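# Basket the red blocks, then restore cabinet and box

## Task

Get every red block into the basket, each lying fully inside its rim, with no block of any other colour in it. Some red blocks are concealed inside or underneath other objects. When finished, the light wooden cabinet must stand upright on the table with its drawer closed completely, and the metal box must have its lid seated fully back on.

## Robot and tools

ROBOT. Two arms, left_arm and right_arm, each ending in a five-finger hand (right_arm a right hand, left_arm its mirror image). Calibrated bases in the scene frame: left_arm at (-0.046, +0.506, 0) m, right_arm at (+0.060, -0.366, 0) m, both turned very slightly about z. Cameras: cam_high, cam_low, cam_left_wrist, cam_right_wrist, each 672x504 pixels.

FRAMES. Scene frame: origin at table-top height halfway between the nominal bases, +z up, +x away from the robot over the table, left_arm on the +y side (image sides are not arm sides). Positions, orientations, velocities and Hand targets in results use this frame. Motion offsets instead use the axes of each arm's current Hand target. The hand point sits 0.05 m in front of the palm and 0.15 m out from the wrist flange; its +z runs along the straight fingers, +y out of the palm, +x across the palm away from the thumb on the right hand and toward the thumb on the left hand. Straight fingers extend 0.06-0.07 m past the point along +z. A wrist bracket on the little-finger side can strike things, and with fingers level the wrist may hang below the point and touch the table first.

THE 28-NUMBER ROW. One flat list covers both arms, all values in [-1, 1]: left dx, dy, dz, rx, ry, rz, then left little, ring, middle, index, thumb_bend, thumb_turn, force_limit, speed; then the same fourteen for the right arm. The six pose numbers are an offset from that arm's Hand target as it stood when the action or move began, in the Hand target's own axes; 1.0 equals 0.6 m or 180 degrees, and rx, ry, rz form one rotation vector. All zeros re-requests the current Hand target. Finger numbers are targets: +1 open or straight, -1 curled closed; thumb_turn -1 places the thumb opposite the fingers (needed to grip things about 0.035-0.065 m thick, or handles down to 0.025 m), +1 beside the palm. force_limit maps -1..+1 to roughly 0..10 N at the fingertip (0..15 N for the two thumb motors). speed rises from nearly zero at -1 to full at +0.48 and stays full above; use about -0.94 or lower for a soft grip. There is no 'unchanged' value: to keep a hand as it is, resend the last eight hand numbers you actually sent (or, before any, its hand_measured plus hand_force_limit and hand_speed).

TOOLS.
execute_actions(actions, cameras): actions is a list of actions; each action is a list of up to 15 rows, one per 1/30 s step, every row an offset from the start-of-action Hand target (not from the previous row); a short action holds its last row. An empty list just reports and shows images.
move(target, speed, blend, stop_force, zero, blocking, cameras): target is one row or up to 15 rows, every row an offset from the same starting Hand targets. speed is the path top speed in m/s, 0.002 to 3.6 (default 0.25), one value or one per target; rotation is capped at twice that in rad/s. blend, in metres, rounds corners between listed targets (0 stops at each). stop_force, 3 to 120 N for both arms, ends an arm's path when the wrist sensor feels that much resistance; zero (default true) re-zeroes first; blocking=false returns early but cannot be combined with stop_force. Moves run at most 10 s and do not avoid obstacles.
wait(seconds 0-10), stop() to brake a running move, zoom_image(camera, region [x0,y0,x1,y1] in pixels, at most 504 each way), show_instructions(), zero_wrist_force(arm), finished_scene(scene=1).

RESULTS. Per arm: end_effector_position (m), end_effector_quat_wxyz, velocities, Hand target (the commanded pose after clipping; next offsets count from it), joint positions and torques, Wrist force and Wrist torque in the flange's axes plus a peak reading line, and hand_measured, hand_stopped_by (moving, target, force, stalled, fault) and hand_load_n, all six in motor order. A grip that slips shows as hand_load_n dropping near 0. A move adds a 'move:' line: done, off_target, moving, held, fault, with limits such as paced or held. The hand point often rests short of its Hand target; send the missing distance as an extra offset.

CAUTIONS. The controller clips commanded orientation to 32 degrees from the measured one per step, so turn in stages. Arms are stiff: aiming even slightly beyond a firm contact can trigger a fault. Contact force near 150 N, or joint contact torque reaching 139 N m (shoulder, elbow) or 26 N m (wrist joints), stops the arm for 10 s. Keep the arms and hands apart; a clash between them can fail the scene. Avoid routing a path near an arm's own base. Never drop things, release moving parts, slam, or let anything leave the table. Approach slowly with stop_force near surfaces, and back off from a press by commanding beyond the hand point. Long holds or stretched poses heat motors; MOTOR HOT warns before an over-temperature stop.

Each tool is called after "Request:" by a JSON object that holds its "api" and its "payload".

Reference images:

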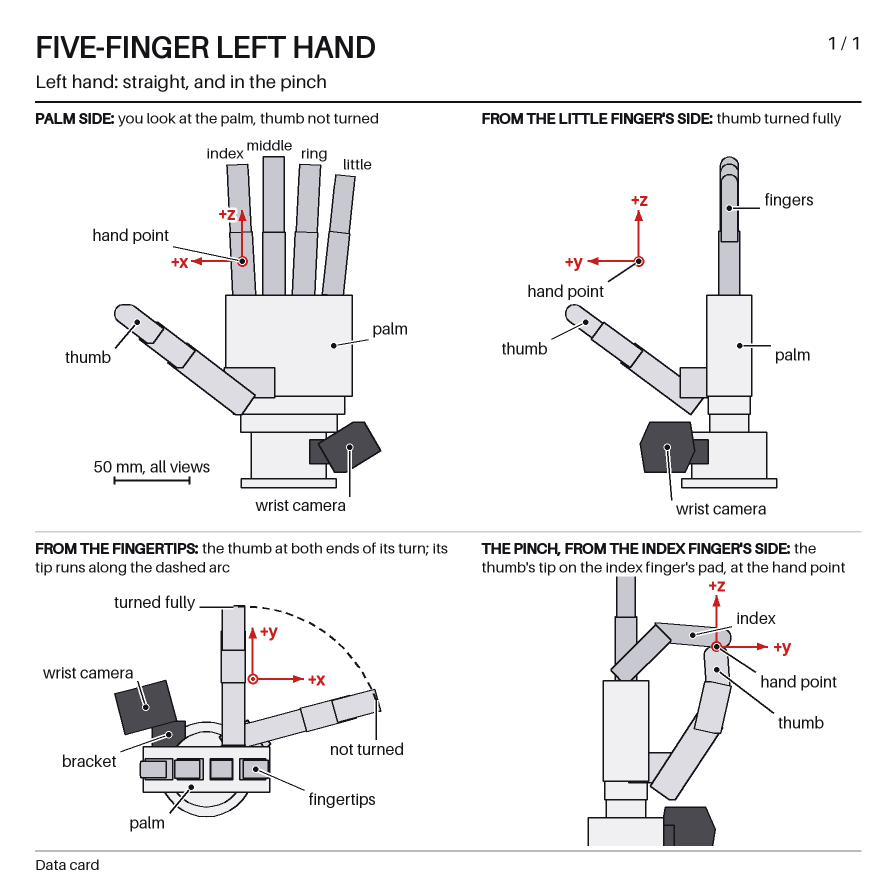

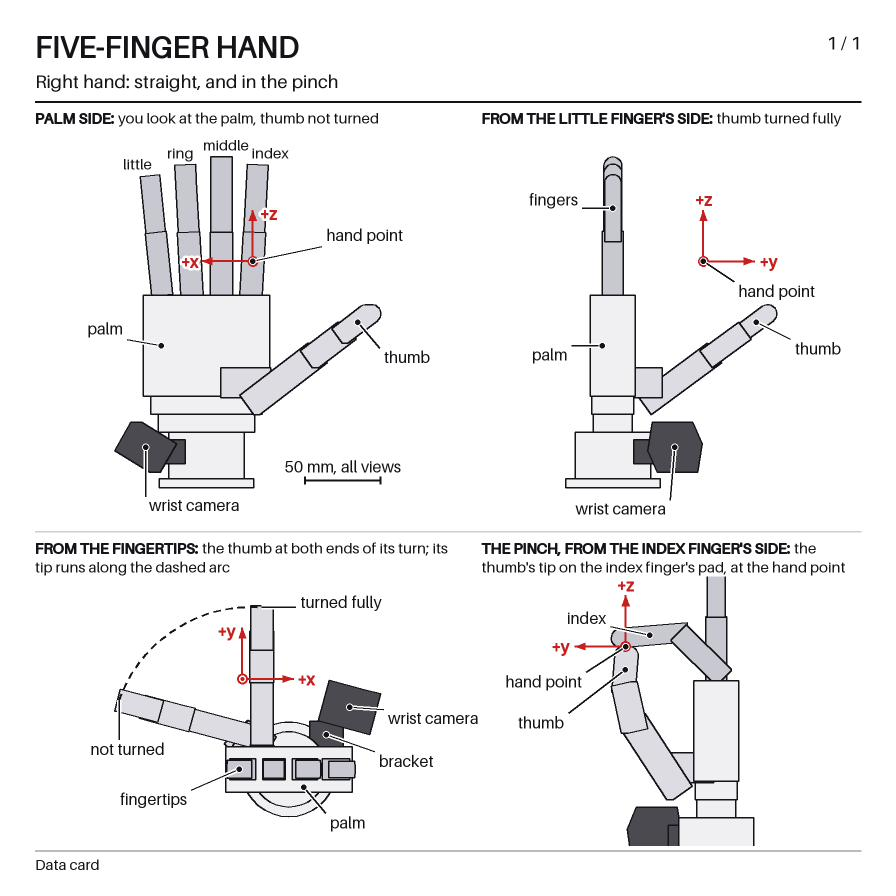

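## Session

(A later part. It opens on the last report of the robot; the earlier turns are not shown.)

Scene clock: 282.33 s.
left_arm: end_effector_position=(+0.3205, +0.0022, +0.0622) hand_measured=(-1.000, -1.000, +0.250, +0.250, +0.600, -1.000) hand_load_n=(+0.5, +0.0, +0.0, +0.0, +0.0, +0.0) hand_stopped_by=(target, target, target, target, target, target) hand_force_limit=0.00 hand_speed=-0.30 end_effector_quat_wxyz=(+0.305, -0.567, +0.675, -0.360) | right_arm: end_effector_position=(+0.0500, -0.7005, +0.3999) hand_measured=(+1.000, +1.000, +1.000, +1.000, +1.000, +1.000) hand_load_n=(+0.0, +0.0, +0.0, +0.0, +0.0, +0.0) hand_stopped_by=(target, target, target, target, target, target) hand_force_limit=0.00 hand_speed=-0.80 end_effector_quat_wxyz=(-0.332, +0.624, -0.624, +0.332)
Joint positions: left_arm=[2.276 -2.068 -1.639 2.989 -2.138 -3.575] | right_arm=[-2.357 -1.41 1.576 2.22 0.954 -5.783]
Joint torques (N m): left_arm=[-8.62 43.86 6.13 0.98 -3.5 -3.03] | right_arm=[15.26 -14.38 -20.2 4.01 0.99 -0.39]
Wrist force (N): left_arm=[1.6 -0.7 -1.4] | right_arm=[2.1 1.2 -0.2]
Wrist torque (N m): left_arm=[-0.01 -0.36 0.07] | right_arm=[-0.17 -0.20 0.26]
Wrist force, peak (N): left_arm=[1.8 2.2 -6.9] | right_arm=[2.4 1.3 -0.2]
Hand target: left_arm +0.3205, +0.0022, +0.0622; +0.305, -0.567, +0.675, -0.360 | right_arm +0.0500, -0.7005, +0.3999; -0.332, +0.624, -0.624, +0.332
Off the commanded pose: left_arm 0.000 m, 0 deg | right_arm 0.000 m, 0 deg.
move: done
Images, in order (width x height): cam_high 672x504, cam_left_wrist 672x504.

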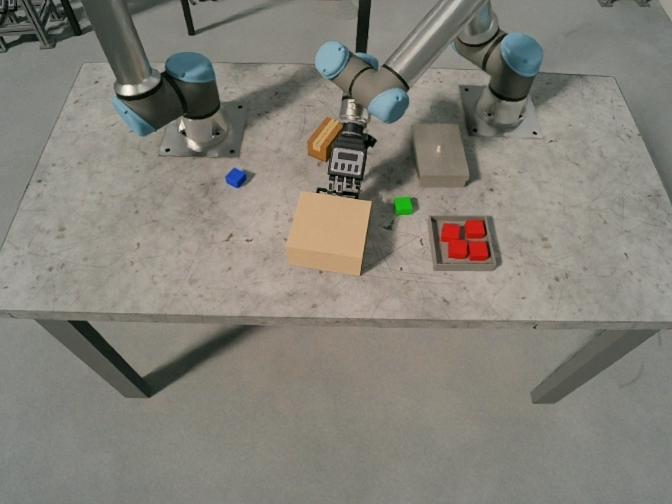

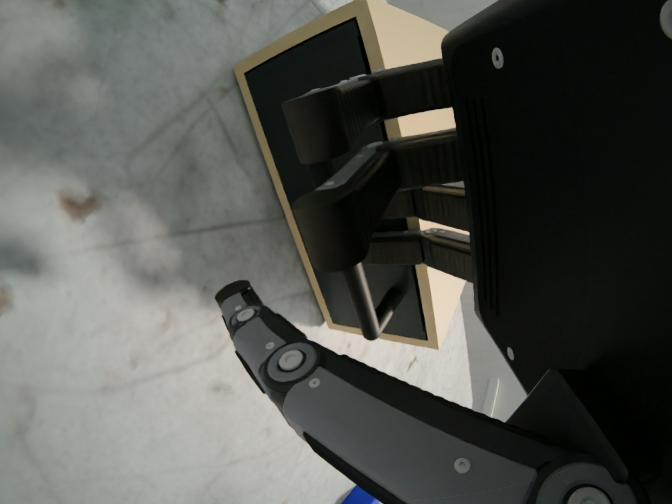

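Request:
{"api": "move", "payload": {"target": [[0,0.0028,-0.0041,0,0,0,-1,-1,0.25,0.25,0.6,-1,0,-0.3, 0,0,0,0,0,0,1,1,1,1,1,1,0,-0.8],[0,-0.1077,-0.0787,0,0,0,-1,-1,0.25,0.25,0.6,-1,0,-0.3, 0,0,0,0,0,0,1,1,1,1,1,1,0,-0.8],[-0.3,-0.25,-0.30,0,0,0,-1,-1,0.25,0.25,0.6,-1,0,-0.3, 0,0,0,0,0,0,1,1,1,1,1,1,0,-0.8]], "speed": [0.03,0.08,0.3], "blend": [0.0005,0.02,0], "cameras": ["all"]}}

Request:
{"api": "zoom_image", "payload": {"camera": "cam_high", "region": [270, 110, 400, 290]}}

Request:
{"api": "zoom_image", "payload": {"camera": "cam_high", "region": [390, 110, 510, 290]}}

Scene clock: 285.20 s.
left_arm: end_effector_position=(+0.2855, +0.1901, +0.2874) hand_measured=(-1.000, -1.000, +0.250, +0.250, +0.600, -1.000) hand_load_n=(+0.0, +0.0, +0.0, +0.0, +0.0, +0.0) hand_stopped_by=(target, target, target, target, target, target) hand_force_limit=0.00 hand_speed=-0.30 end_effector_quat_wxyz=(+0.305, -0.567, +0.675, -0.360) | right_arm: end_effector_position=(+0.0500, -0.7005, +0.3999) hand_measured=(+1.000, +1.000, +1.000, +1.000, +1.000, +1.000) hand_load_n=(+0.0, +0.0, +0.0, +0.0, +0.0, +0.0) hand_stopped_by=(target, target, target, target, target, target) hand_force_limit=0.00 hand_speed=-0.80 end_effector_quat_wxyz=(-0.332, +0.624, -0.624, +0.332)
Joint positions: left_arm=[2.6 -1.43 -1.778 2.586 -1.883 -3.354] | right_arm=[-2.357 -1.41 1.576 2.22 0.954 -5.783]
Joint torques (N m): left_arm=[9.48 21.37 29.96 -1.97 0.1 -0.26] | right_arm=[15.26 -14.18 -20.51 3.99 0.86 -0.35]
Wrist force (N): left_arm=[1.6 -0.4 -1.7] | right_arm=[2.3 1.3 -0.1]
Wrist torque (N m): left_arm=[0.03 -0.37 0.16] | right_arm=[-0.16 -0.24 0.28]
Wrist force, peak (N): left_arm=[3.1 -0.9 -0.9] | right_arm=[2.3 1.5 -0.1]
Hand target: left_arm +0.2855, +0.1902, +0.2875; +0.305, -0.567, +0.675, -0.360 | right_arm +0.0500, -0.7005, +0.3999; -0.332, +0.624, -0.624, +0.332
Off the commanded pose: left_arm 0.000 m, 0 deg | right_arm 0.000 m, 0 deg.
move: done

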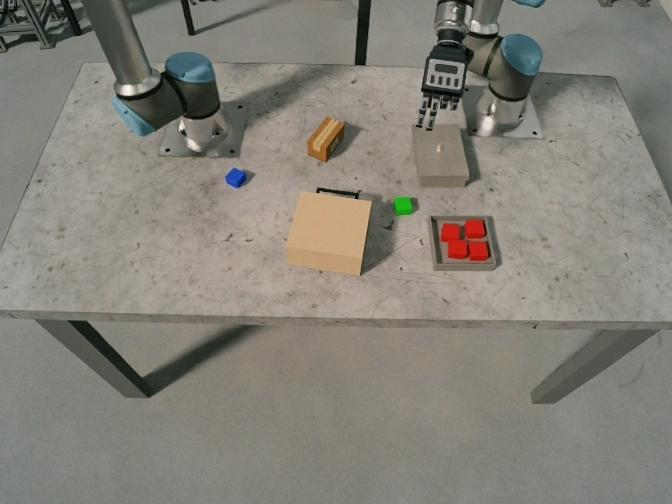

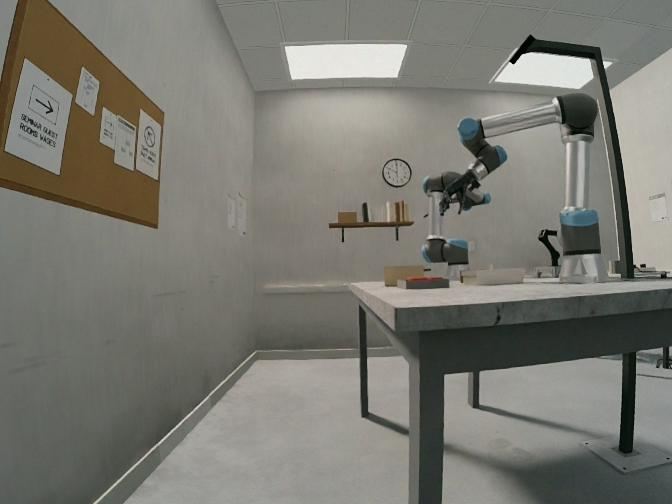

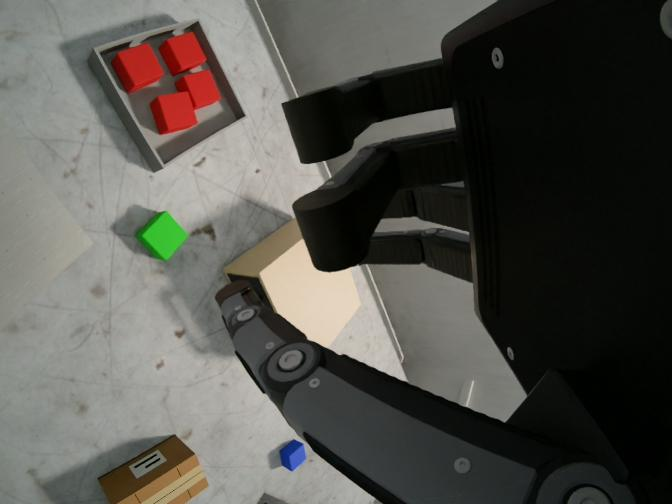

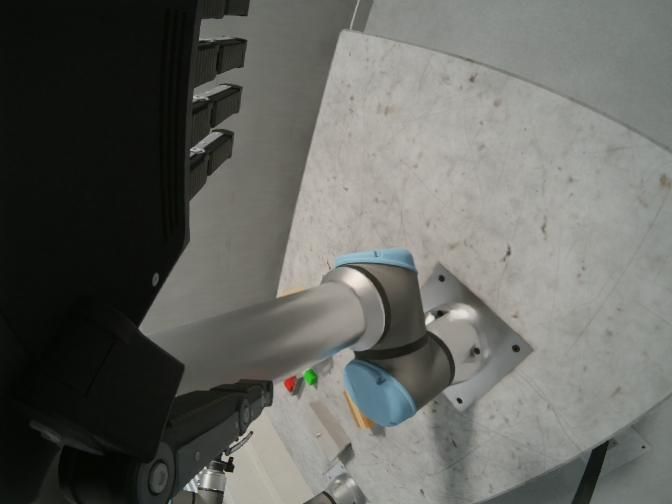

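Scaled by 2.800 from the camera's 672x504 image, which has a finer 960x720 frame.

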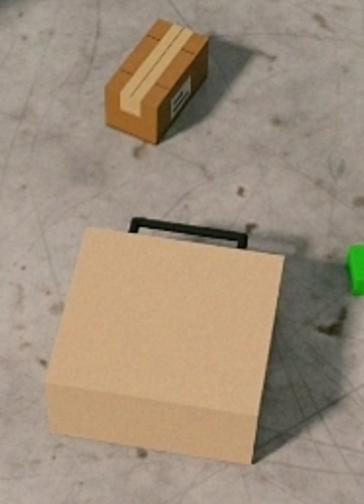

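Scaled by 2.800 from the camera's 672x504 image, which has a finer 960x720 frame.

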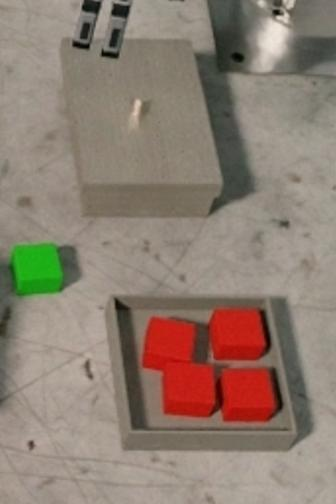

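Request:
{"api": "zoom_image", "payload": {"camera": "cam_high", "region": [400, 115, 480, 195]}}

Request:
{"api": "zoom_image", "payload": {"camera": "cam_low", "region": [370, 240, 550, 310]}}

Scaled by 6.300 from the camera's 672x504 image, which has a finer 960x720 frame.

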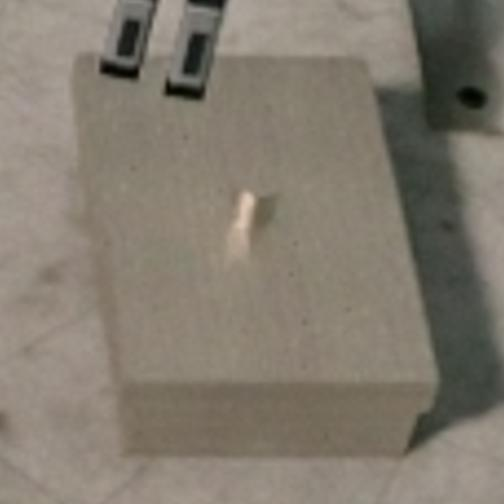

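Scaled by 2.800 from the camera's 672x504 image, which has a finer 960x720 frame.

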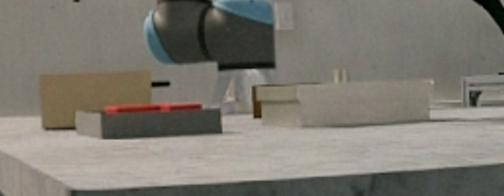

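Request:
{"api": "finished_scene", "payload": {}}

The scene is finished: the task was done.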